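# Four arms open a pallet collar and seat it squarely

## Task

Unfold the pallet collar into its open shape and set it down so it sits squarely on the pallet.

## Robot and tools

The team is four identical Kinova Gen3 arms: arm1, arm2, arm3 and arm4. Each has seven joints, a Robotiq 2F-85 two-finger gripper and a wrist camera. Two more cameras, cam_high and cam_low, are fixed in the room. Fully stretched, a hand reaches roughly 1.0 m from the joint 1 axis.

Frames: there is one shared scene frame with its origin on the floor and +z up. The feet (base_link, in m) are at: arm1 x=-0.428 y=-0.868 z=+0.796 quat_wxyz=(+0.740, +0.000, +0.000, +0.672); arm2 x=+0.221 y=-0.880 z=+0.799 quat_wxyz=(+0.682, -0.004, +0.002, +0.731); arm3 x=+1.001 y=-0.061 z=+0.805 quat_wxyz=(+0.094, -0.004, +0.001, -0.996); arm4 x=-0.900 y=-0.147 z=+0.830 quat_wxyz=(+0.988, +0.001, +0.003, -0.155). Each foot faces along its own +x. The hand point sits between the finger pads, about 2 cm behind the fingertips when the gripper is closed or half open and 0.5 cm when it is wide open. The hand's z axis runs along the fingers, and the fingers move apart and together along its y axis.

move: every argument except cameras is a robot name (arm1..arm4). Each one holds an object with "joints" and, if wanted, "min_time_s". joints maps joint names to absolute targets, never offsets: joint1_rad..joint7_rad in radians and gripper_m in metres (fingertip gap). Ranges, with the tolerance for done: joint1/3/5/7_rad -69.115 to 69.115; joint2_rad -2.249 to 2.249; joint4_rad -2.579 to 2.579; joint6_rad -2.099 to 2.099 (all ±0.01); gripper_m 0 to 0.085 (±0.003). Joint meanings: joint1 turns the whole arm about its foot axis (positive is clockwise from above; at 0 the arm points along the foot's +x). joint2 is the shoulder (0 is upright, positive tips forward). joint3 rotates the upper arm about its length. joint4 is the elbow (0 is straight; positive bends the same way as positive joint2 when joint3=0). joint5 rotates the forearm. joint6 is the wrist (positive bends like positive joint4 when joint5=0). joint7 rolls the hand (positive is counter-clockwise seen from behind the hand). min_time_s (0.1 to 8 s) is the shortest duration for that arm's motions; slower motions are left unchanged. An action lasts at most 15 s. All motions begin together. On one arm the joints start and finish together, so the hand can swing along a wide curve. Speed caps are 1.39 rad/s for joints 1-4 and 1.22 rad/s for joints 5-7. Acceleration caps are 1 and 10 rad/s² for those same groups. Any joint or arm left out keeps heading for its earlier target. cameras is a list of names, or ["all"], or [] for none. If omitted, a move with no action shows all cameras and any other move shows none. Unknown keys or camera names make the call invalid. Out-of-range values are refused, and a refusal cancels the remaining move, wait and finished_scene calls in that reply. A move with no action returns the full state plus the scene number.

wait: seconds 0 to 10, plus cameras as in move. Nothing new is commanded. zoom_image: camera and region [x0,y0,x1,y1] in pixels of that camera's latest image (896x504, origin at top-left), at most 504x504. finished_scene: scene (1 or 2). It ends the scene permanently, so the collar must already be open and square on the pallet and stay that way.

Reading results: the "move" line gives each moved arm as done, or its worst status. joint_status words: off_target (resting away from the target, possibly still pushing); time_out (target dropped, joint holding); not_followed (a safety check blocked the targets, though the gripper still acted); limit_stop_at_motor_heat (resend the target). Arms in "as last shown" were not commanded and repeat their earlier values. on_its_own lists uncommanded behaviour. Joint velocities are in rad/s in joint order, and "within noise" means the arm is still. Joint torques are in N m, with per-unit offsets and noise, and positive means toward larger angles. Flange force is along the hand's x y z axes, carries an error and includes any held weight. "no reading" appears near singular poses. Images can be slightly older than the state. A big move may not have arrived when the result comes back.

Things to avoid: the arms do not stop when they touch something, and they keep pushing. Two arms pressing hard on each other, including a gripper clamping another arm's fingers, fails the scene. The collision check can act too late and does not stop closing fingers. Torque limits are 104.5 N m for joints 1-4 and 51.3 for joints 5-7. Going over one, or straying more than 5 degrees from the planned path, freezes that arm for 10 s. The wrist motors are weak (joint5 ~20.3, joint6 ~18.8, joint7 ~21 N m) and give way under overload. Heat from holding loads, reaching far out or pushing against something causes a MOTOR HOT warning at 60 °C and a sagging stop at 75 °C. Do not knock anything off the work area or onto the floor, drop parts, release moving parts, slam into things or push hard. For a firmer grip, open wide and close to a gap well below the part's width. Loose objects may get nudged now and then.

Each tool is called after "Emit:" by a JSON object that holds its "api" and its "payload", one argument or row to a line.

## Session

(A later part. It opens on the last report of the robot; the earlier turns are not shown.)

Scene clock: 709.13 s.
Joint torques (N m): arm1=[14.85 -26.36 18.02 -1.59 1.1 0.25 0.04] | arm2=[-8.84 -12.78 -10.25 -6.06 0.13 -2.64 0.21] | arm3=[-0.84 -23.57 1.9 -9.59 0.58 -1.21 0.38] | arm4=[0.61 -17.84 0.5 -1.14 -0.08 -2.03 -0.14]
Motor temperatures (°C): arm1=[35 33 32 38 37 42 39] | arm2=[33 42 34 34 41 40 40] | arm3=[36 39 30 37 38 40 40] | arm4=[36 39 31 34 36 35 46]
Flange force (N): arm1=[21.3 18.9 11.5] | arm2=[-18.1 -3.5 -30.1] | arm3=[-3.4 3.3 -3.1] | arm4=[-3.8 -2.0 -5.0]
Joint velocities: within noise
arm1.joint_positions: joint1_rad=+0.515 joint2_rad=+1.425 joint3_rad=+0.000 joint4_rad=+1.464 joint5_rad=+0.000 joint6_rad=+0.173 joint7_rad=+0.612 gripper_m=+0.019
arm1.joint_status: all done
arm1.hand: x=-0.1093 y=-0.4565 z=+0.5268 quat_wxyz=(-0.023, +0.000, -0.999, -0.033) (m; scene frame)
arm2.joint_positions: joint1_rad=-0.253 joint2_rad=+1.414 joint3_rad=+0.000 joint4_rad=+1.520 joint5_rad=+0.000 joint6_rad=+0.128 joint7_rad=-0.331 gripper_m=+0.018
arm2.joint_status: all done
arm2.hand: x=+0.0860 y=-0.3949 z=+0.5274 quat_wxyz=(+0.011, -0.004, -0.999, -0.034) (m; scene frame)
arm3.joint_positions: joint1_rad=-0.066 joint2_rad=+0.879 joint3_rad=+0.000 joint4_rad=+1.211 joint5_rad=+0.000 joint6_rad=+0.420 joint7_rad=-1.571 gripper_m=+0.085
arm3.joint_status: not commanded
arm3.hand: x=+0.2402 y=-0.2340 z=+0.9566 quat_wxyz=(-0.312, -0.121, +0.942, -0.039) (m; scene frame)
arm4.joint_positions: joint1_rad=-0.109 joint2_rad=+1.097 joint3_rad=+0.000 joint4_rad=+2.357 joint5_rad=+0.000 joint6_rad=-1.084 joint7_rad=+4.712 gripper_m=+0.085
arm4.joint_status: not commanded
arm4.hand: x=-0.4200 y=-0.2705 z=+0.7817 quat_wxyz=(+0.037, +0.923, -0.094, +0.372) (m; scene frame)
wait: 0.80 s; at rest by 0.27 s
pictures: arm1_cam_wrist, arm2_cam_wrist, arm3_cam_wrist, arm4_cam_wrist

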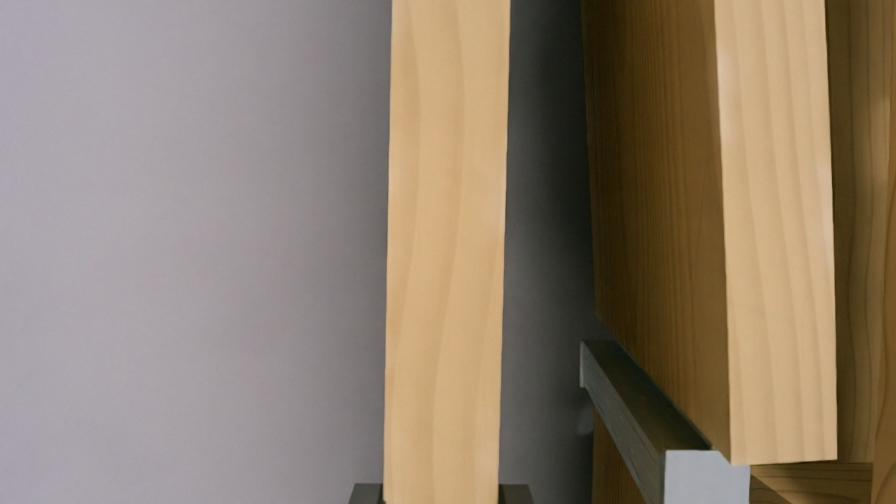

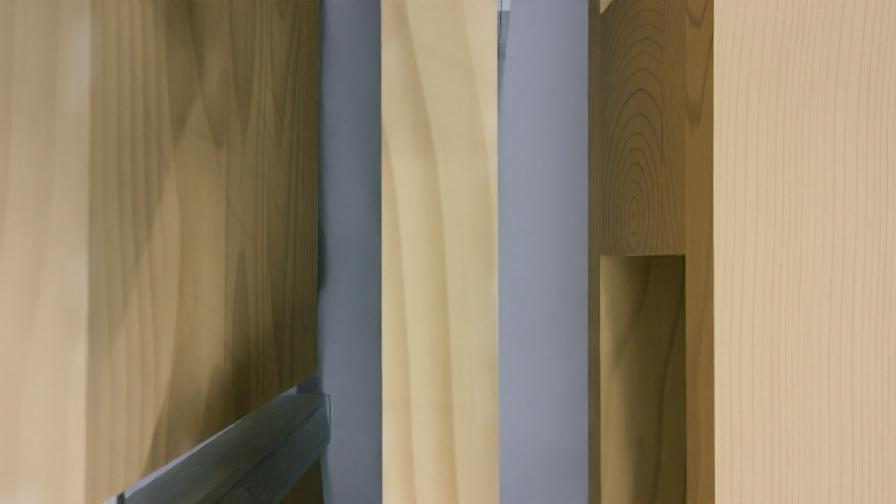

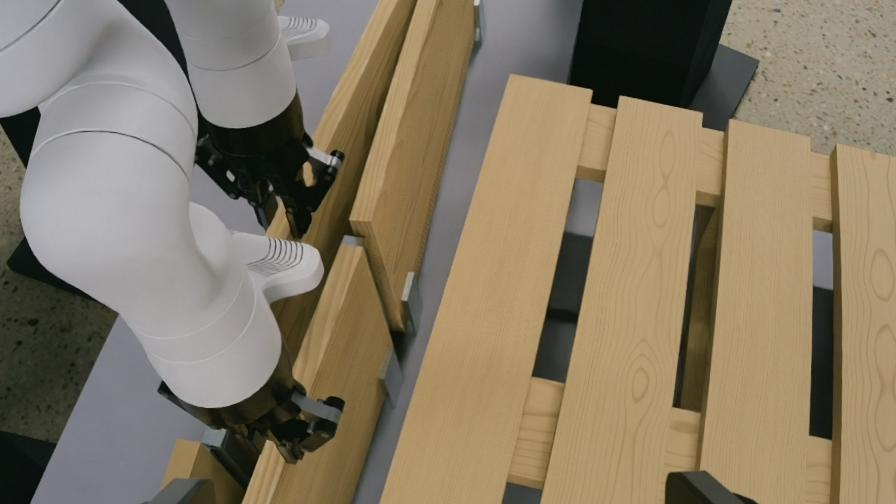

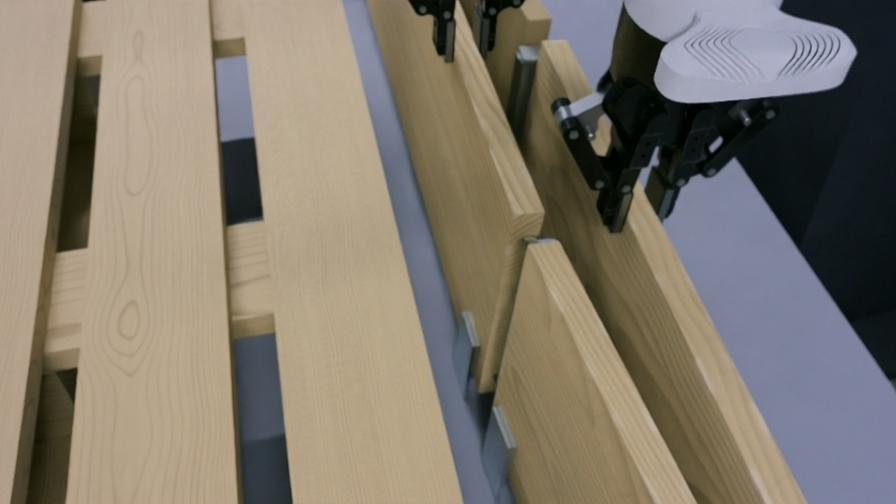

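Emit:
{"api": "move", "payload": {
  "arm1": {"joints":{"joint1_rad":0.5424,"joint2_rad":1.4199,"joint4_rad":1.5136,"joint6_rad":0.1282,"joint7_rad":0.6387},"min_time_s":4},
  "arm2": {"joints":{"joint1_rad":-0.2463,"joint2_rad":1.4213,"joint4_rad":1.4473,"joint6_rad":0.1930,"joint7_rad":-0.3236},"min_time_s":4}
}}

Emit:
{"api": "wait", "payload": {
  "seconds": 0.8,
  "cameras": ["arm1_cam_wrist","arm2_cam_wrist","arm3_cam_wrist","arm4_cam_wrist","cam_low"]
}}

Scene clock: 722.40 s.
Joint torques (N m): arm1=[21.27 -12.32 26.38 -0.54 1.29 -0.24 0.18] | arm2=[-15.13 -14.33 -16.86 -8.79 -0.73 -4.5 0.45] | arm3=[-0.88 -23.51 1.99 -9.46 0.57 -1.25 0.42] | arm4=[0.59 -17.84 0.5 -1.12 -0.08 -2.04 -0.16]
Motor temperatures (°C): arm1=[36 33 33 38 37 42 39] | arm2=[33 42 34 34 41 40 40] | arm3=[36 39 30 37 38 40 40] | arm4=[36 39 31 34 36 35 46]
Flange force (N): arm1=[32.3 27.0 -19.4] | arm2=[-29.5 -3.6 -32.8] | arm3=[-2.7 3.5 -2.9] | arm4=[-3.7 -1.9 -5.0]
move: arm1 done; arm2 done
Joint velocities: within noise
arm1.joint_positions: joint1_rad=+0.542 joint2_rad=+1.420 joint3_rad=+0.000 joint4_rad=+1.514 joint5_rad=+0.000 joint6_rad=+0.128 joint7_rad=+0.639 gripper_m=+0.019
arm1.joint_status: all done
arm1.hand: x=-0.1066 y=-0.4765 z=+0.5258 quat_wxyz=(-0.024, +0.000, -0.999, -0.032) (m; scene frame)
arm2.joint_positions: joint1_rad=-0.246 joint2_rad=+1.421 joint3_rad=+0.000 joint4_rad=+1.447 joint5_rad=+0.000 joint6_rad=+0.193 joint7_rad=-0.324 gripper_m=+0.018
arm2.joint_status: all done
arm2.hand: x=+0.0830 y=-0.3745 z=+0.5290 quat_wxyz=(+0.011, -0.004, -0.999, -0.034) (m; scene frame)
arm3, arm4: as last shown
pictures: none

Scene clock: 723.20 s.
Joint torques (N m): arm1=[21.28 -12.32 26.31 -0.58 1.3 -0.2 0.16] | arm2=[-15.1 -14.31 -16.88 -8.82 -0.71 -4.48 0.46] | arm3=[-0.91 -23.61 1.99 -9.56 0.57 -1.28 0.4] | arm4=[0.59 -17.82 0.52 -1.17 -0.09 -2.06 -0.16]
Motor temperatures (°C): arm1=[36 33 33 38 37 42 39] | arm2=[33 42 34 34 41 40 40] | arm3=[36 39 30 37 38 40 40] | arm4=[36 39 31 34 36 35 46]
Flange force (N): arm1=[32.5 26.8 -19.5] | arm2=[-29.4 -3.8 -32.9] | arm3=[-3.0 3.6 -2.9] | arm4=[-3.7 -1.9 -5.1]
Joint velocities: within noise
arm1.joint_positions: joint1_rad=+0.542 joint2_rad=+1.420 joint3_rad=+0.000 joint4_rad=+1.514 joint5_rad=+0.000 joint6_rad=+0.128 joint7_rad=+0.639 gripper_m=+0.019
arm1.joint_status: all done
arm1.hand: x=-0.1066 y=-0.4765 z=+0.5258 quat_wxyz=(-0.024, +0.000, -0.999, -0.032) (m; scene frame)
arm2.joint_positions: joint1_rad=-0.246 joint2_rad=+1.421 joint3_rad=+0.000 joint4_rad=+1.447 joint5_rad=+0.000 joint6_rad=+0.193 joint7_rad=-0.324 gripper_m=+0.018
arm2.joint_status: all done
arm2.hand: x=+0.0830 y=-0.3745 z=+0.5290 quat_wxyz=(+0.011, -0.004, -0.999, -0.034) (m; scene frame)
arm3.joint_positions: joint1_rad=-0.066 joint2_rad=+0.879 joint3_rad=+0.000 joint4_rad=+1.211 joint5_rad=+0.000 joint6_rad=+0.420 joint7_rad=-1.571 gripper_m=+0.085
arm3.joint_status: not commanded
arm3.hand: x=+0.2402 y=-0.2340 z=+0.9566 quat_wxyz=(-0.312, -0.121, +0.942, -0.039) (m; scene frame)
arm4.joint_positions: joint1_rad=-0.109 joint2_rad=+1.097 joint3_rad=+0.000 joint4_rad=+2.357 joint5_rad=+0.000 joint6_rad=-1.084 joint7_rad=+4.712 gripper_m=+0.085
arm4.joint_status: not commanded
arm4.hand: x=-0.4200 y=-0.2705 z=+0.7817 quat_wxyz=(+0.037, +0.923, -0.094, +0.372) (m; scene frame)
wait: 0.80 s; at rest by 0.27 s
pictures: arm1_cam_wrist, arm2_cam_wrist, arm3_cam_wrist, arm4_cam_wrist, cam_low

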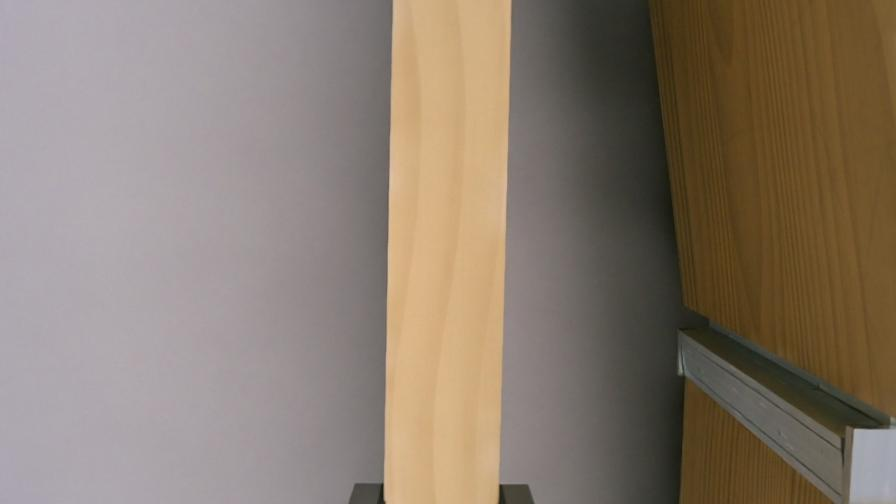

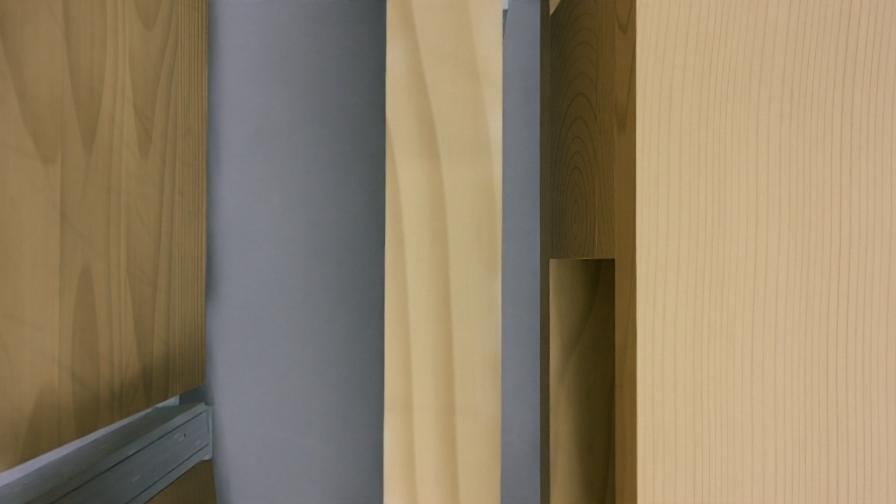

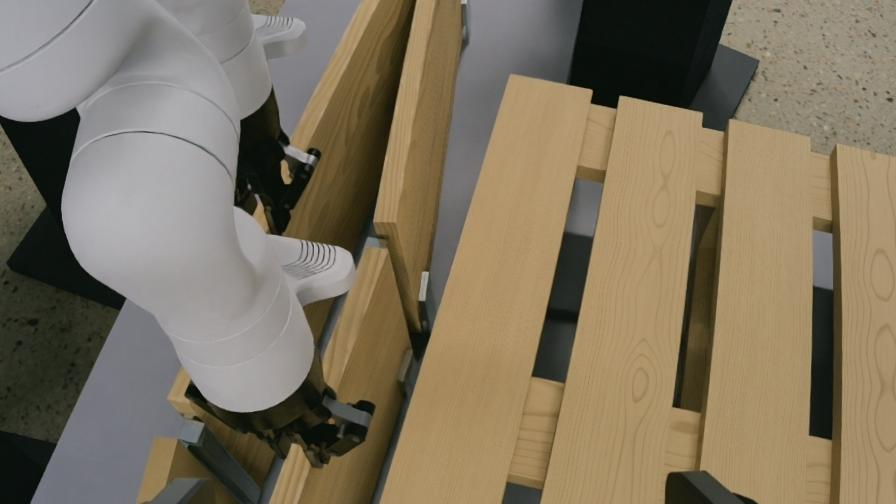

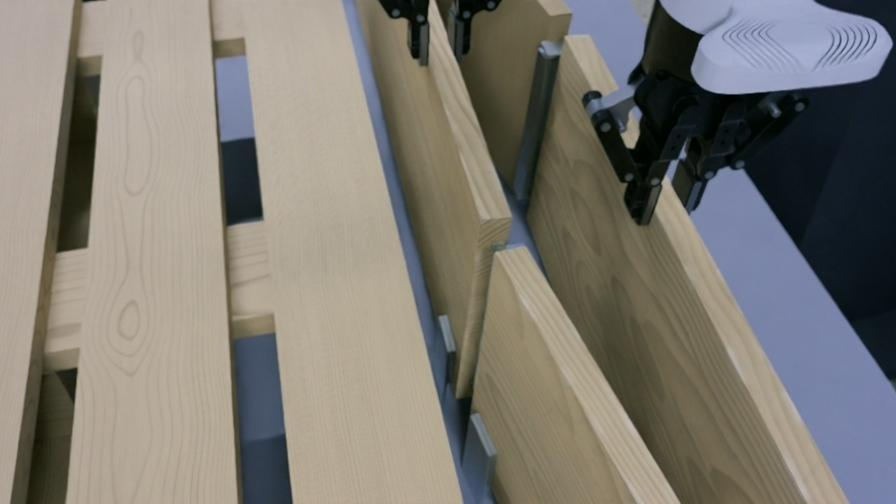

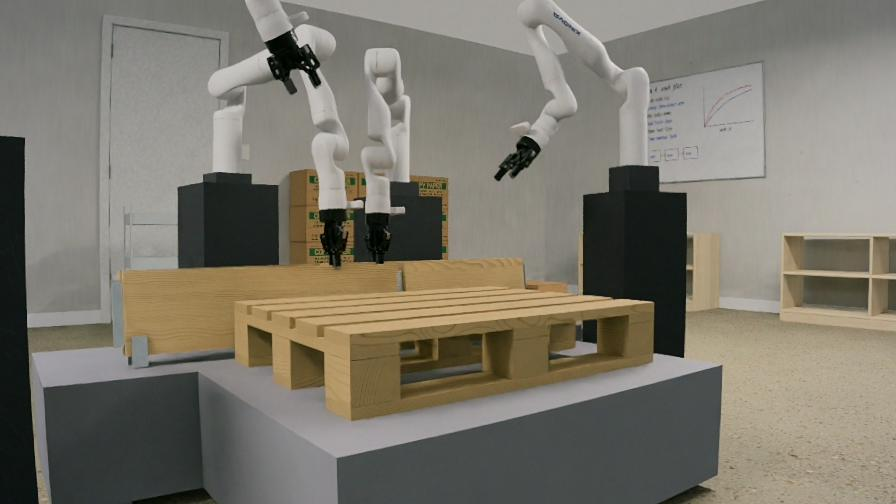

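Emit:
{"api": "move", "payload": {
  "arm1": {"joints":{"joint1_rad":0.5791,"joint2_rad":1.4080,"joint4_rad":1.5765,"joint6_rad":0.0770,"joint7_rad":0.6754},"min_time_s":4},
  "arm2": {"joints":{"joint1_rad":-0.2447,"joint2_rad":1.4260,"joint4_rad":1.3920,"joint6_rad":0.2437,"joint7_rad":-0.3220},"min_time_s":4}
}}

Emit:
{"api": "wait", "payload": {
  "seconds": 0.8,
  "cameras": ["arm1_cam_wrist","arm2_cam_wrist","arm3_cam_wrist","arm4_cam_wrist"]
}}

Scene clock: 735.53 s.
Joint torques (N m): arm1=[1.63 -31.81 0.87 -0.8 -0.41 0.27 -0.13] | arm2=[0.43 -32.18 1.46 -6 0.6 -1.22 -0.13] | arm3=[-0.86 -23.55 1.95 -9.51 0.54 -1.29 0.37] | arm4=[0.61 -17.84 0.5 -1.17 -0.1 -2.07 -0.17]
Motor temperatures (°C): arm1=[36 33 33 38 37 42 39] | arm2=[33 42 34 34 41 40 40] | arm3=[36 39 30 37 38 40 40] | arm4=[36 39 31 34 36 35 46]
Flange force (N): arm1=[0.4 4.2 26.5] | arm2=[0.1 -2.9 15.7] | arm3=[-2.8 3.4 -3.0] | arm4=[-3.7 -1.9 -5.1]
move: arm1 done; arm2 done
Joint velocities: within noise
arm1.joint_positions: joint1_rad=+0.579 joint2_rad=+1.408 joint3_rad=+0.000 joint4_rad=+1.577 joint5_rad=+0.000 joint6_rad=+0.077 joint7_rad=+0.675 gripper_m=+0.019
arm1.joint_status: all done
arm1.hand: x=-0.1028 y=-0.5015 z=+0.5279 quat_wxyz=(-0.025, +0.000, -0.999, -0.031) (m; scene frame)
arm2.joint_positions: joint1_rad=-0.245 joint2_rad=+1.426 joint3_rad=+0.000 joint4_rad=+1.392 joint5_rad=+0.000 joint6_rad=+0.244 joint7_rad=-0.322 gripper_m=+0.018
arm2.joint_status: all done
arm2.hand: x=+0.0790 y=-0.3596 z=+0.5316 quat_wxyz=(+0.010, -0.004, -0.999, -0.034) (m; scene frame)
arm3, arm4: as last shown
pictures: none

Scene clock: 736.33 s.
Joint torques (N m): arm1=[1.54 -31.73 0.85 -0.7 -0.51 0.25 -0.16] | arm2=[0.37 -32.18 1.43 -5.99 0.6 -1.2 -0.12] | arm3=[-0.86 -23.51 1.95 -9.55 0.53 -1.31 0.39] | arm4=[0.61 -17.83 0.52 -1.16 -0.08 -2.06 -0.17]
Motor temperatures (°C): arm1=[36 33 33 38 37 42 39] | arm2=[33 42 34 34 41 40 40] | arm3=[36 39 30 37 38 40 40] | arm4=[36 39 31 34 36 35 46]
Flange force (N): arm1=[-0.1 4.3 26.5] | arm2=[0.0 -3.0 15.7] | arm3=[-3.0 3.4 -3.2] | arm4=[-3.7 -2.0 -5.1]
Joint velocities: within noise
arm1.joint_positions: joint1_rad=+0.579 joint2_rad=+1.408 joint3_rad=+0.000 joint4_rad=+1.577 joint5_rad=+0.000 joint6_rad=+0.077 joint7_rad=+0.675 gripper_m=+0.019
arm1.joint_status: all done
arm1.hand: x=-0.1028 y=-0.5015 z=+0.5279 quat_wxyz=(-0.025, +0.000, -0.999, -0.031) (m; scene frame)
arm2.joint_positions: joint1_rad=-0.245 joint2_rad=+1.426 joint3_rad=+0.000 joint4_rad=+1.392 joint5_rad=+0.000 joint6_rad=+0.244 joint7_rad=-0.322 gripper_m=+0.018
arm2.joint_status: all done
arm2.hand: x=+0.0791 y=-0.3596 z=+0.5316 quat_wxyz=(+0.010, -0.004, -0.999, -0.034) (m; scene frame)
arm3.joint_positions: joint1_rad=-0.066 joint2_rad=+0.879 joint3_rad=+0.000 joint4_rad=+1.211 joint5_rad=+0.000 joint6_rad=+0.420 joint7_rad=-1.571 gripper_m=+0.085
arm3.joint_status: not commanded
arm3.hand: x=+0.2402 y=-0.2340 z=+0.9566 quat_wxyz=(-0.312, -0.121, +0.942, -0.039) (m; scene frame)
arm4.joint_positions: joint1_rad=-0.109 joint2_rad=+1.097 joint3_rad=+0.000 joint4_rad=+2.357 joint5_rad=+0.000 joint6_rad=-1.084 joint7_rad=+4.712 gripper_m=+0.085
arm4.joint_status: not commanded
arm4.hand: x=-0.4200 y=-0.2705 z=+0.7817 quat_wxyz=(+0.037, +0.923, -0.094, +0.372) (m; scene frame)
wait: 0.80 s; at rest by 0.27 s
pictures: arm1_cam_wrist, arm2_cam_wrist, arm3_cam_wrist, arm4_cam_wrist

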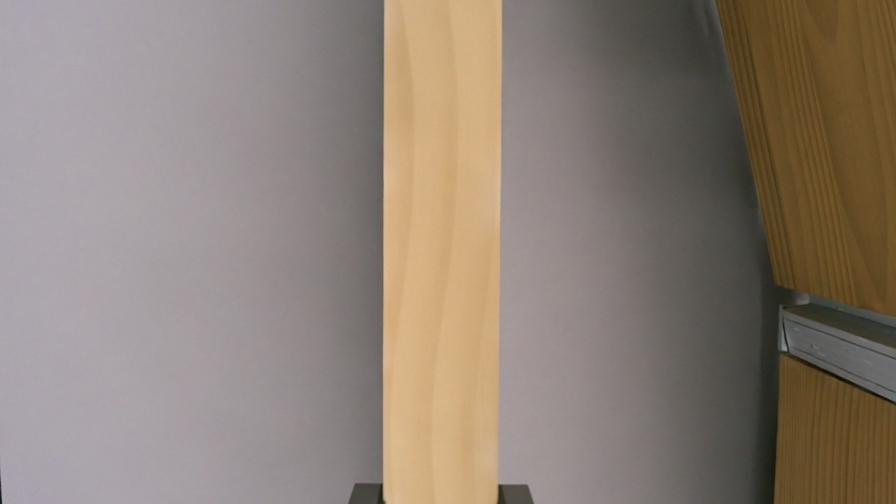

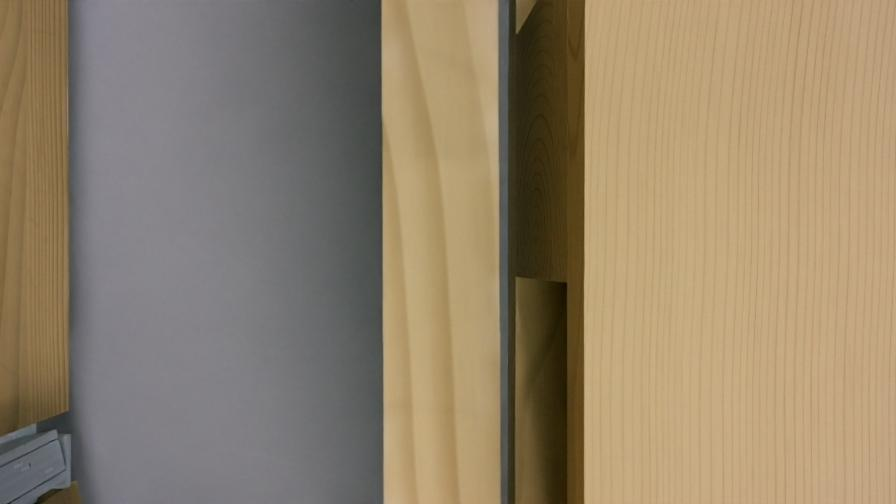

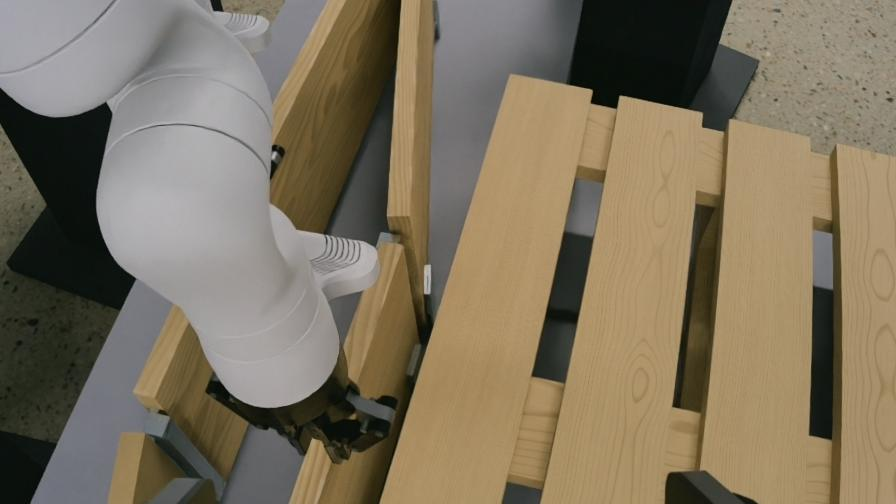

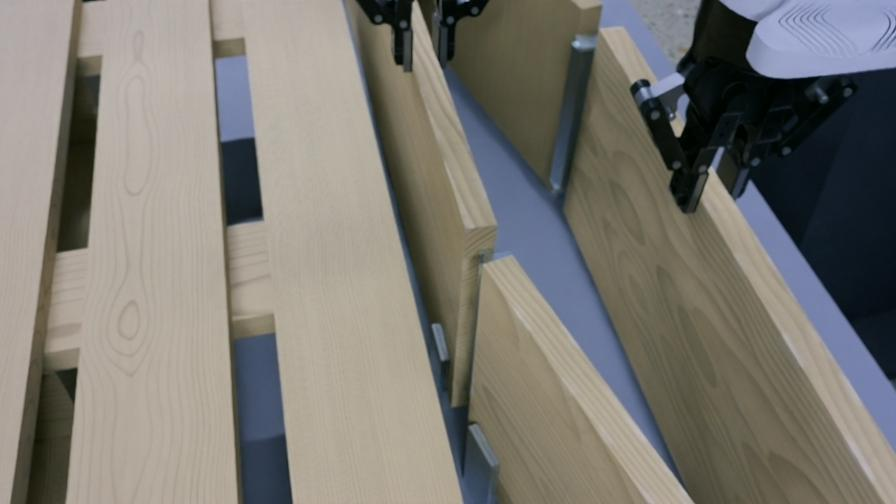

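Emit:
{"api": "move", "payload": {
  "arm1": {"joints":{"joint1_rad":0.6627,"joint2_rad":1.4002,"joint4_rad":1.6778,"joint6_rad":-0.0164,"joint7_rad":0.7590},"min_time_s":6},
  "arm2": {"joints":{"joint1_rad":-0.2597,"joint2_rad":1.4277,"joint4_rad":1.3829,"joint6_rad":0.2510,"joint7_rad":-0.3370},"min_time_s":6}
}}

Emit:
{"api": "wait", "payload": {
  "seconds": 0.8,
  "cameras": ["arm1_cam_wrist","arm2_cam_wrist","arm3_cam_wrist","arm4_cam_wrist"]
}}

Scene clock: 749.77 s.
Joint torques (N m): arm1=[1.99 -32.72 1.83 -1.86 -0.5 -1.18 -0.13] | arm2=[-1.31 -33.39 -0.5 -6.31 0.31 -1.24 -0.13] | arm3=[-0.85 -23.56 1.86 -9.63 0.55 -1.23 0.37] | arm4=[0.61 -17.86 0.51 -1.16 -0.07 -2.06 -0.16]
Motor temperatures (°C): arm1=[36 34 33 38 37 42 39] | arm2=[33 42 34 34 41 40 40] | arm3=[36 39 30 37 38 40 40] | arm4=[36 39 31 34 36 35 46]
Flange force (N): arm1=[3.4 2.1 26.5] | arm2=[-3.0 -2.0 17.8] | arm3=[-3.5 3.3 -3.2] | arm4=[-3.8 -2.0 -5.0]
move: arm1 done; arm2 done
Joint velocities: within noise
arm1.joint_positions: joint1_rad=+0.663 joint2_rad=+1.400 joint3_rad=+0.000 joint4_rad=+1.678 joint5_rad=+0.000 joint6_rad=-0.016 joint7_rad=+0.759 gripper_m=+0.019
arm1.joint_status: all done
arm1.hand: x=-0.0938 y=-0.5515 z=+0.5279 quat_wxyz=(-0.028, +0.000, -0.999, -0.029) (m; scene frame)
arm2.joint_positions: joint1_rad=-0.260 joint2_rad=+1.428 joint3_rad=+0.000 joint4_rad=+1.383 joint5_rad=+0.000 joint6_rad=+0.251 joint7_rad=-0.337 gripper_m=+0.018
arm2.joint_status: all done
arm2.hand: x=+0.0705 y=-0.3596 z=+0.5316 quat_wxyz=(+0.011, -0.004, -0.999, -0.034) (m; scene frame)
arm3, arm4: as last shown
pictures: none

Scene clock: 750.57 s.
Joint torques (N m): arm1=[2.04 -32.7 1.84 -1.97 -0.51 -1.24 -0.11] | arm2=[-1.26 -33.4 -0.53 -6.36 0.33 -1.25 -0.16] | arm3=[-0.92 -23.57 1.95 -9.61 0.61 -1.32 0.4] | arm4=[0.58 -17.85 0.5 -1.16 -0.1 -2.06 -0.17]
Motor temperatures (°C): arm1=[36 34 33 38 37 42 39] | arm2=[33 42 34 34 41 40 40] | arm3=[36 39 30 37 38 40 40] | arm4=[36 39 31 34 36 35 46]
Flange force (N): arm1=[3.6 2.1 26.2] | arm2=[-3.0 -2.1 17.7] | arm3=[-3.1 3.5 -3.1] | arm4=[-3.7 -1.8 -5.0]
Joint velocities: within noise
arm1.joint_positions: joint1_rad=+0.663 joint2_rad=+1.400 joint3_rad=+0.000 joint4_rad=+1.678 joint5_rad=+0.000 joint6_rad=-0.016 joint7_rad=+0.759 gripper_m=+0.019
arm1.joint_status: all done
arm1.hand: x=-0.0938 y=-0.5515 z=+0.5279 quat_wxyz=(-0.028, +0.000, -0.999, -0.029) (m; scene frame)
arm2.joint_positions: joint1_rad=-0.260 joint2_rad=+1.428 joint3_rad=+0.000 joint4_rad=+1.383 joint5_rad=+0.000 joint6_rad=+0.251 joint7_rad=-0.337 gripper_m=+0.018
arm2.joint_status: all done
arm2.hand: x=+0.0705 y=-0.3596 z=+0.5316 quat_wxyz=(+0.011, -0.004, -0.999, -0.034) (m; scene frame)
arm3.joint_positions: joint1_rad=-0.066 joint2_rad=+0.879 joint3_rad=+0.000 joint4_rad=+1.211 joint5_rad=+0.000 joint6_rad=+0.420 joint7_rad=-1.571 gripper_m=+0.085
arm3.joint_status: not commanded
arm3.hand: x=+0.2402 y=-0.2340 z=+0.9566 quat_wxyz=(-0.312, -0.121, +0.942, -0.039) (m; scene frame)
arm4.joint_positions: joint1_rad=-0.109 joint2_rad=+1.097 joint3_rad=+0.000 joint4_rad=+2.357 joint5_rad=+0.000 joint6_rad=-1.084 joint7_rad=+4.712 gripper_m=+0.085
arm4.joint_status: not commanded
arm4.hand: x=-0.4200 y=-0.2705 z=+0.7817 quat_wxyz=(+0.037, +0.923, -0.094, +0.372) (m; scene frame)
wait: 0.80 s; at rest by 0.27 s
pictures: arm1_cam_wrist, arm2_cam_wrist, arm3_cam_wrist, arm4_cam_wrist

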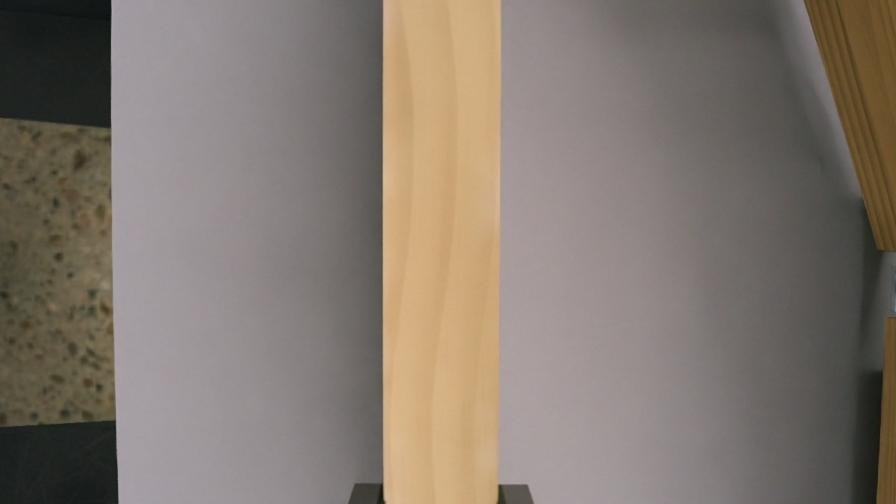

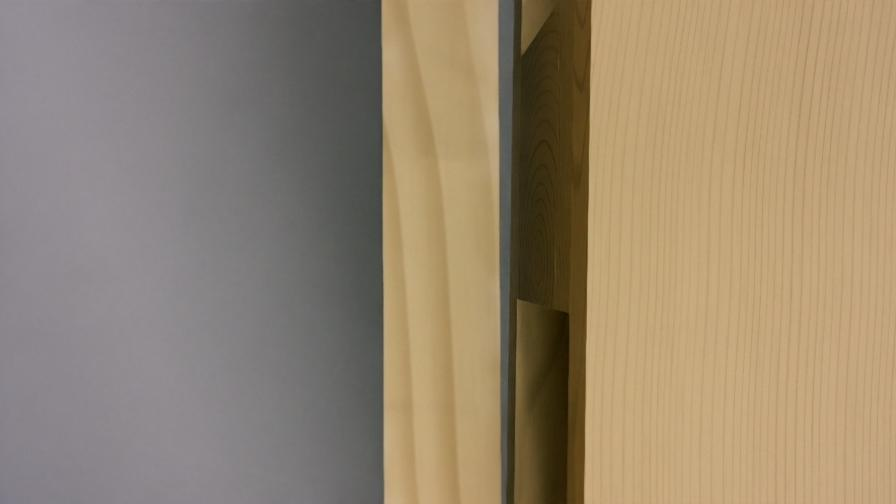

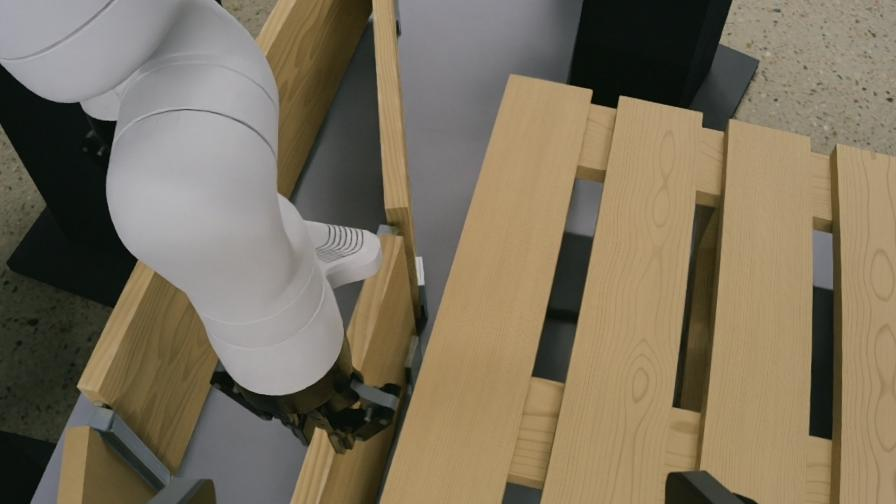

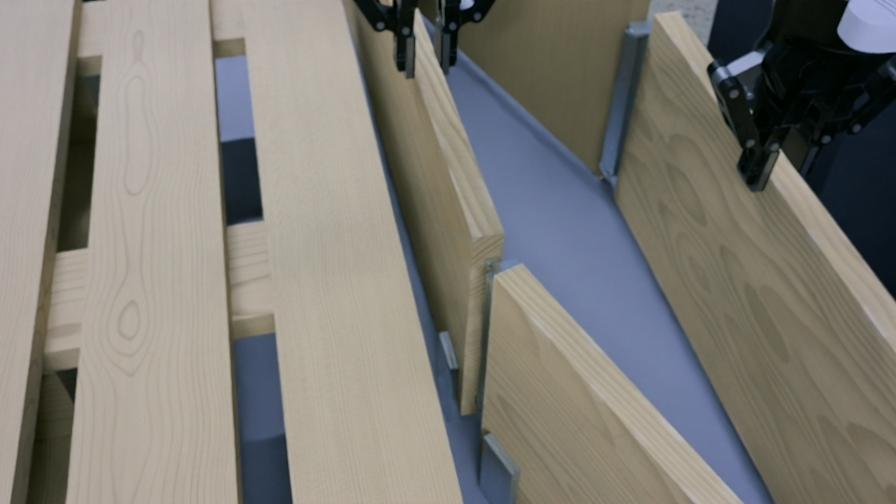

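Emit:
{"api": "move", "payload": {
  "arm1": {"joints":{"joint2_rad":1.4050,"joint4_rad":1.6741,"joint6_rad":-0.0175},"min_time_s":1.5},
  "arm2": {"joints":{"joint2_rad":1.4323,"joint4_rad":1.3792,"joint6_rad":0.2501},"min_time_s":1.5}
}}

Emit:
{"api": "wait", "payload": {
  "seconds": 0.5,
  "cameras": ["cam_low"]
}}

Emit:
{"api": "zoom_image", "payload": {
  "camera": "cam_low",
  "region": [100, 230, 300, 400]
}}

Scene clock: 757.67 s.
Joint torques (N m): arm1=[7.21 -3.51 8.64 -7.59 -0.48 -4.16 -0.15] | arm2=[-2.78 -22.54 -2.65 -4.43 0.02 -1.26 -0.22] | arm3=[-0.91 -23.46 1.96 -9.54 0.56 -1.27 0.38] | arm4=[0.6 -17.84 0.53 -1.17 -0.1 -2.06 -0.16]
Motor temperatures (°C): arm1=[36 35 33 38 37 42 39] | arm2=[33 43 34 34 41 40 40] | arm3=[36 39 30 37 38 40 40] | arm4=[36 39 31 34 36 35 46]
Flange force (N): arm1=[17.2 5.1 -56.3] | arm2=[-5.4 -0.4 -3.6] | arm3=[-3.1 3.6 -3.2] | arm4=[-3.7 -1.9 -5.1]
move: arm1 done; arm2 done
Joint velocities: within noise
arm1.joint_positions: joint1_rad=+0.663 joint2_rad=+1.405 joint3_rad=+0.000 joint4_rad=+1.674 joint5_rad=+0.000 joint6_rad=-0.017 joint7_rad=+0.759 gripper_m=+0.019
arm1.joint_status: all done
arm1.hand: x=-0.0939 y=-0.5515 z=+0.5259 quat_wxyz=(-0.028, +0.000, -0.999, -0.029) (m; scene frame)
arm2.joint_positions: joint1_rad=-0.260 joint2_rad=+1.432 joint3_rad=+0.000 joint4_rad=+1.379 joint5_rad=+0.000 joint6_rad=+0.250 joint7_rad=-0.337 gripper_m=+0.018
arm2.joint_status: all done
arm2.hand: x=+0.0705 y=-0.3595 z=+0.5296 quat_wxyz=(+0.011, -0.004, -0.999, -0.034) (m; scene frame)
arm3, arm4: as last shown
pictures: none

Scene clock: 758.17 s.
Joint torques (N m): arm1=[7.19 -3.28 8.61 -7.53 -0.5 -4.08 -0.09] | arm2=[-2.77 -22.45 -2.64 -4.4 0.01 -1.24 -0.21] | arm3=[-0.88 -23.61 1.99 -9.52 0.56 -1.27 0.35] | arm4=[0.65 -17.84 0.5 -1.16 -0.06 -2.06 -0.16]
Motor temperatures (°C): arm1=[36 35 33 38 37 42 39] | arm2=[33 43 34 34 41 40 40] | arm3=[36 39 30 37 38 40 40] | arm4=[36 39 31 34 36 35 46]
Flange force (N): arm1=[17.3 5.0 -56.6] | arm2=[-5.4 -0.4 -3.8] | arm3=[-2.9 3.6 -2.9] | arm4=[-3.7 -2.1 -5.1]
Joint velocities: within noise
arm1.joint_positions: joint1_rad=+0.663 joint2_rad=+1.405 joint3_rad=+0.000 joint4_rad=+1.674 joint5_rad=+0.000 joint6_rad=-0.017 joint7_rad=+0.759 gripper_m=+0.019
arm1.joint_status: all done
arm1.hand: x=-0.0939 y=-0.5515 z=+0.5259 quat_wxyz=(-0.028, +0.000, -0.999, -0.029) (m; scene frame)
arm2.joint_positions: joint1_rad=-0.260 joint2_rad=+1.432 joint3_rad=+0.000 joint4_rad=+1.379 joint5_rad=+0.000 joint6_rad=+0.250 joint7_rad=-0.337 gripper_m=+0.018
arm2.joint_status: all done
arm2.hand: x=+0.0705 y=-0.3595 z=+0.5296 quat_wxyz=(+0.011, -0.004, -0.999, -0.034) (m; scene frame)
arm3.joint_positions: joint1_rad=-0.066 joint2_rad=+0.879 joint3_rad=+0.000 joint4_rad=+1.211 joint5_rad=+0.000 joint6_rad=+0.420 joint7_rad=-1.571 gripper_m=+0.085
arm3.joint_status: not commanded
arm3.hand: x=+0.2402 y=-0.2340 z=+0.9566 quat_wxyz=(-0.312, -0.121, +0.942, -0.039) (m; scene frame)
arm4.joint_positions: joint1_rad=-0.109 joint2_rad=+1.097 joint3_rad=+0.000 joint4_rad=+2.357 joint5_rad=+0.000 joint6_rad=-1.084 joint7_rad=+4.712 gripper_m=+0.085
arm4.joint_status: not commanded
arm4.hand: x=-0.4200 y=-0.2705 z=+0.7817 quat_wxyz=(+0.037, +0.923, -0.094, +0.372) (m; scene frame)
wait: 0.50 s; at rest by 0.27 s
pictures: cam_low

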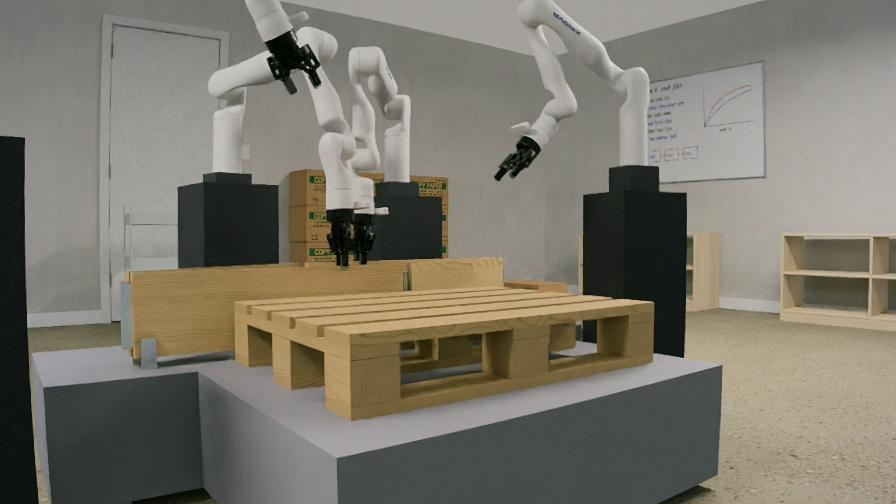

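Scaled by 2.520 from the camera's 896x504 image, which has a finer 1280x720 frame.

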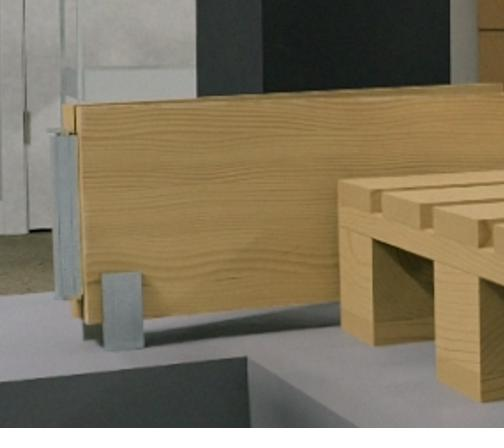

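Emit:
{"api": "move", "payload": {
  "arm1": {"joints":{"joint2_rad":1.4016,"joint4_rad":1.6767,"joint6_rad":-0.0167},"min_time_s":1.5}
}}

Emit:
{"api": "wait", "payload": {
  "seconds": 0.5,
  "cameras": []
}}

Scene clock: 760.70 s.
Joint torques (N m): arm1=[4.7 -25.85 5.58 -1.49 -0.49 -0.92 -0.13] | arm2=[-2.65 -22.19 -2.49 -5.02 0.02 -1.64 -0.22] | arm3=[-0.88 -23.5 2.01 -9.58 0.57 -1.29 0.43] | arm4=[0.6 -17.84 0.48 -1.17 -0.09 -2.06 -0.17]
Motor temperatures (°C): arm1=[36 35 33 38 37 42 39] | arm2=[33 43 34 34 41 40 40] | arm3=[36 39 30 37 38 40 40] | arm4=[36 39 31 34 36 35 46]
Flange force (N): arm1=[7.3 6.6 10.9] | arm2=[-5.6 -1.7 -5.8] | arm3=[-3.2 3.5 -3.3] | arm4=[-3.7 -1.9 -5.1]
move: arm1 done
Joint velocities: within noise
arm1.joint_positions: joint1_rad=+0.663 joint2_rad=+1.402 joint3_rad=+0.000 joint4_rad=+1.677 joint5_rad=+0.000 joint6_rad=-0.017 joint7_rad=+0.759 gripper_m=+0.019
arm1.joint_status: all done
arm1.hand: x=-0.0938 y=-0.5516 z=+0.5273 quat_wxyz=(-0.028, +0.000, -0.999, -0.029) (m; scene frame)
arm2, arm3, arm4: as last shown
pictures: none

Scene clock: 761.20 s.
Joint torques (N m): arm1=[4.54 -25.94 5.35 -1.48 -0.52 -0.93 -0.08] | arm2=[-2.67 -22.13 -2.47 -4.94 0 -1.6 -0.24] | arm3=[-0.88 -23.56 1.98 -9.59 0.55 -1.28 0.39] | arm4=[0.63 -17.8 0.48 -1.15 -0.08 -2.07 -0.18]
Motor temperatures (°C): arm1=[36 35 33 38 37 42 39] | arm2=[33 43 34 34 41 40 40] | arm3=[36 39 30 37 38 40 40] | arm4=[36 39 31 34 36 35 46]
Flange force (N): arm1=[7.0 6.4 11.2] | arm2=[-5.6 -1.5 -5.7] | arm3=[-3.2 3.5 -3.1] | arm4=[-3.5 -2.0 -5.0]
Joint velocities: within noise
arm1.joint_positions: joint1_rad=+0.663 joint2_rad=+1.402 joint3_rad=+0.000 joint4_rad=+1.677 joint5_rad=+0.000 joint6_rad=-0.017 joint7_rad=+0.759 gripper_m=+0.019
arm1.joint_status: all done
arm1.hand: x=-0.0938 y=-0.5515 z=+0.5273 quat_wxyz=(-0.028, +0.000, -0.999, -0.029) (m; scene frame)
arm2.joint_positions: joint1_rad=-0.260 joint2_rad=+1.432 joint3_rad=+0.000 joint4_rad=+1.379 joint5_rad=+0.000 joint6_rad=+0.250 joint7_rad=-0.337 gripper_m=+0.018
arm2.joint_status: not commanded
arm2.hand: x=+0.0705 y=-0.3595 z=+0.5296 quat_wxyz=(+0.011, -0.004, -0.999, -0.034) (m; scene frame)
arm3.joint_positions: joint1_rad=-0.066 joint2_rad=+0.879 joint3_rad=+0.000 joint4_rad=+1.211 joint5_rad=+0.000 joint6_rad=+0.420 joint7_rad=-1.571 gripper_m=+0.085
arm3.joint_status: not commanded
arm3.hand: x=+0.2402 y=-0.2340 z=+0.9566 quat_wxyz=(-0.312, -0.121, +0.942, -0.039) (m; scene frame)
arm4.joint_positions: joint1_rad=-0.109 joint2_rad=+1.097 joint3_rad=+0.000 joint4_rad=+2.357 joint5_rad=+0.000 joint6_rad=-1.084 joint7_rad=+4.712 gripper_m=+0.085
arm4.joint_status: not commanded
arm4.hand: x=-0.4200 y=-0.2705 z=+0.7817 quat_wxyz=(+0.037, +0.923, -0.094, +0.372) (m; scene frame)
wait: 0.50 s; at rest by 0.27 s
pictures: none
No camera images: "cameras" was empty.

Emit:
{"api": "move", "payload": {
  "arm3": {"joints":{"joint1_rad":-0.4381,"joint2_rad":1.2425,"joint4_rad":1.0946,"joint6_rad":0.7745,"joint7_rad":-1.8396},"min_time_s":4},
  "arm4": {"joints":{"joint1_rad":0.1844,"joint2_rad":1.2175,"joint4_rad":1.2481,"joint6_rad":0.6460,"joint7_rad":5.5653},"min_time_s":4}
}}

Emit:
{"api": "wait", "payload": {
  "seconds": 0.8,
  "cameras": ["arm3_cam_wrist","arm4_cam_wrist","cam_high","cam_low"]
}}

Scene clock: 770.10 s.
Joint torques (N m): arm1=[4.42 -25.89 5.21 -1.41 -0.49 -0.92 -0.12] | arm2=[-2.66 -22.18 -2.45 -4.95 0.03 -1.59 -0.21] | arm3=[-0.77 -24.18 2.06 -6.71 0.57 0.27 0.41] | arm4=[0.66 -25.16 0.47 -7.85 -0.12 -0.09 -0.15]
Motor temperatures (°C): arm1=[36 35 33 38 37 42 39] | arm2=[33 43 34 34 41 40 40] | arm3=[36 39 30 37 38 40 40] | arm4=[36 39 31 34 36 35 46]
Flange force (N): arm1=[6.7 6.3 11.2] | arm2=[-5.5 -1.5 -5.7] | arm3=[-4.2 2.2 -2.4] | arm4=[-5.4 -8.1 -1.6]
move: arm3 done; arm4 done
Joint velocities: within noise
arm1, arm2: as last shown
arm3.joint_positions: joint1_rad=-0.438 joint2_rad=+1.242 joint3_rad=+0.000 joint4_rad=+1.095 joint5_rad=+0.000 joint6_rad=+0.774 joint7_rad=-1.840 gripper_m=+0.085
arm3.joint_status: all done
arm3.hand: x=+0.4718 y=-0.4129 z=+0.6998 quat_wxyz=(-0.017, -0.178, +0.984, -0.005) (m; scene frame)
arm4.joint_positions: joint1_rad=+0.184 joint2_rad=+1.217 joint3_rad=+0.000 joint4_rad=+1.248 joint5_rad=+0.000 joint6_rad=+0.646 joint7_rad=+5.565 gripper_m=+0.085
arm4.joint_status: all done
arm4.hand: x=-0.3835 y=-0.4543 z=+0.7008 quat_wxyz=(+0.008, +0.984, +0.178, +0.009) (m; scene frame)
pictures: none

Scene clock: 770.90 s.
Joint torques (N m): arm1=[4.45 -26 5.27 -1.42 -0.51 -0.93 -0.07] | arm2=[-2.67 -22.14 -2.46 -4.95 0.03 -1.58 -0.22] | arm3=[-0.79 -24.25 2.1 -6.75 0.61 0.27 0.35] | arm4=[0.68 -25.14 0.49 -7.85 -0.11 -0.1 -0.17]
Motor temperatures (°C): arm1=[36 35 33 38 37 42 39] | arm2=[33 43 34 34 41 40 40] | arm3=[36 39 30 37 38 40 40] | arm4=[36 39 31 34 36 35 46]
Flange force (N): arm1=[6.7 6.4 11.4] | arm2=[-5.6 -1.6 -5.7] | arm3=[-4.2 2.3 -2.3] | arm4=[-5.4 -8.1 -1.6]
Joint velocities: within noise
arm1.joint_positions: joint1_rad=+0.663 joint2_rad=+1.402 joint3_rad=+0.000 joint4_rad=+1.677 joint5_rad=+0.000 joint6_rad=-0.017 joint7_rad=+0.759 gripper_m=+0.019
arm1.joint_status: not commanded
arm1.hand: x=-0.0938 y=-0.5515 z=+0.5273 quat_wxyz=(-0.028, +0.000, -0.999, -0.029) (m; scene frame)
arm2.joint_positions: joint1_rad=-0.260 joint2_rad=+1.432 joint3_rad=+0.000 joint4_rad=+1.379 joint5_rad=+0.000 joint6_rad=+0.250 joint7_rad=-0.337 gripper_m=+0.018
arm2.joint_status: not commanded
arm2.hand: x=+0.0705 y=-0.3595 z=+0.5296 quat_wxyz=(+0.011, -0.004, -0.999, -0.034) (m; scene frame)
arm3.joint_positions: joint1_rad=-0.438 joint2_rad=+1.243 joint3_rad=+0.000 joint4_rad=+1.095 joint5_rad=+0.000 joint6_rad=+0.774 joint7_rad=-1.840 gripper_m=+0.085
arm3.joint_status: all done
arm3.hand: x=+0.4718 y=-0.4129 z=+0.6998 quat_wxyz=(-0.017, -0.178, +0.984, -0.005) (m; scene frame)
arm4.joint_positions: joint1_rad=+0.184 joint2_rad=+1.217 joint3_rad=+0.000 joint4_rad=+1.248 joint5_rad=+0.000 joint6_rad=+0.646 joint7_rad=+5.565 gripper_m=+0.085
arm4.joint_status: all done
arm4.hand: x=-0.3835 y=-0.4543 z=+0.7008 quat_wxyz=(+0.008, +0.984, +0.178, +0.009) (m; scene frame)
wait: 0.80 s; at rest by 0.27 s
pictures: arm3_cam_wrist, arm4_cam_wrist, cam_high, cam_low

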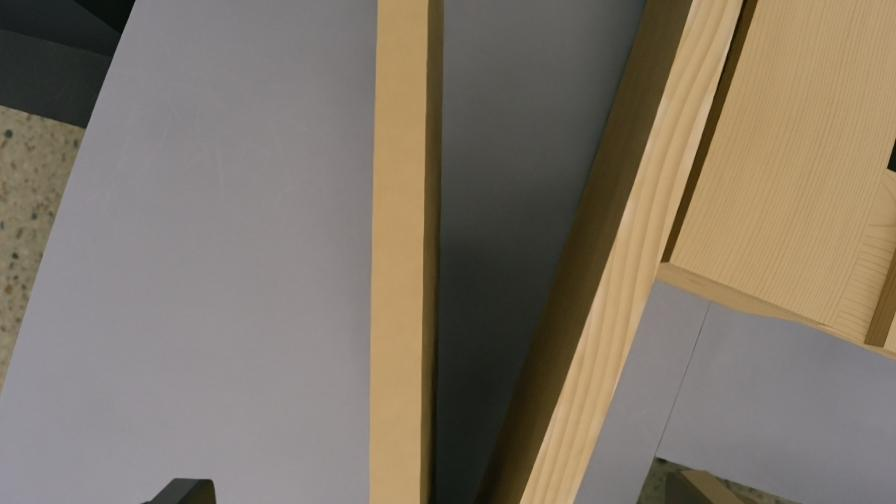

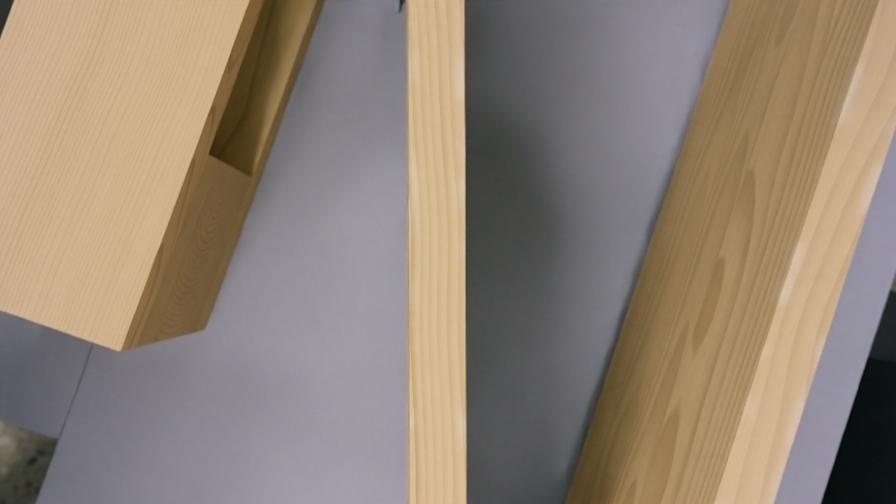

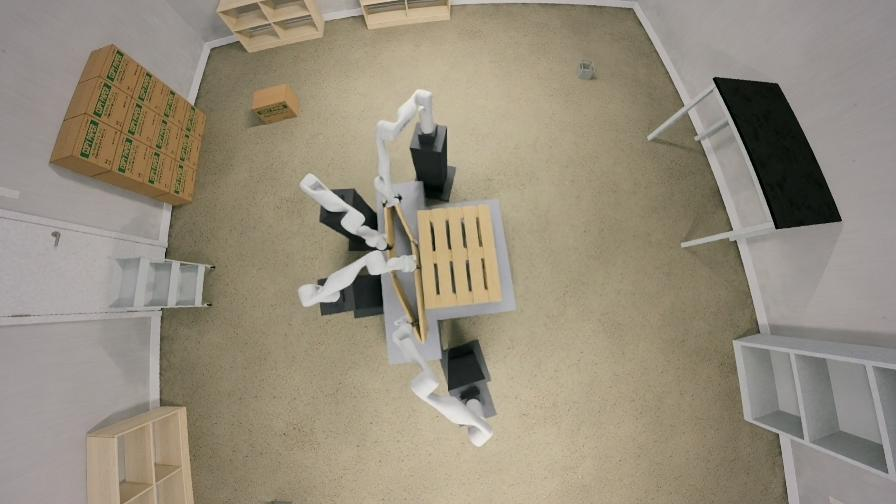

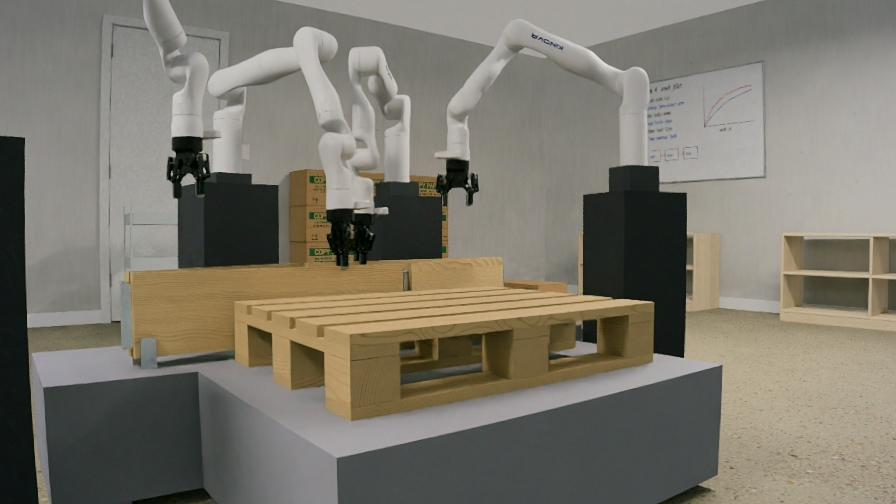

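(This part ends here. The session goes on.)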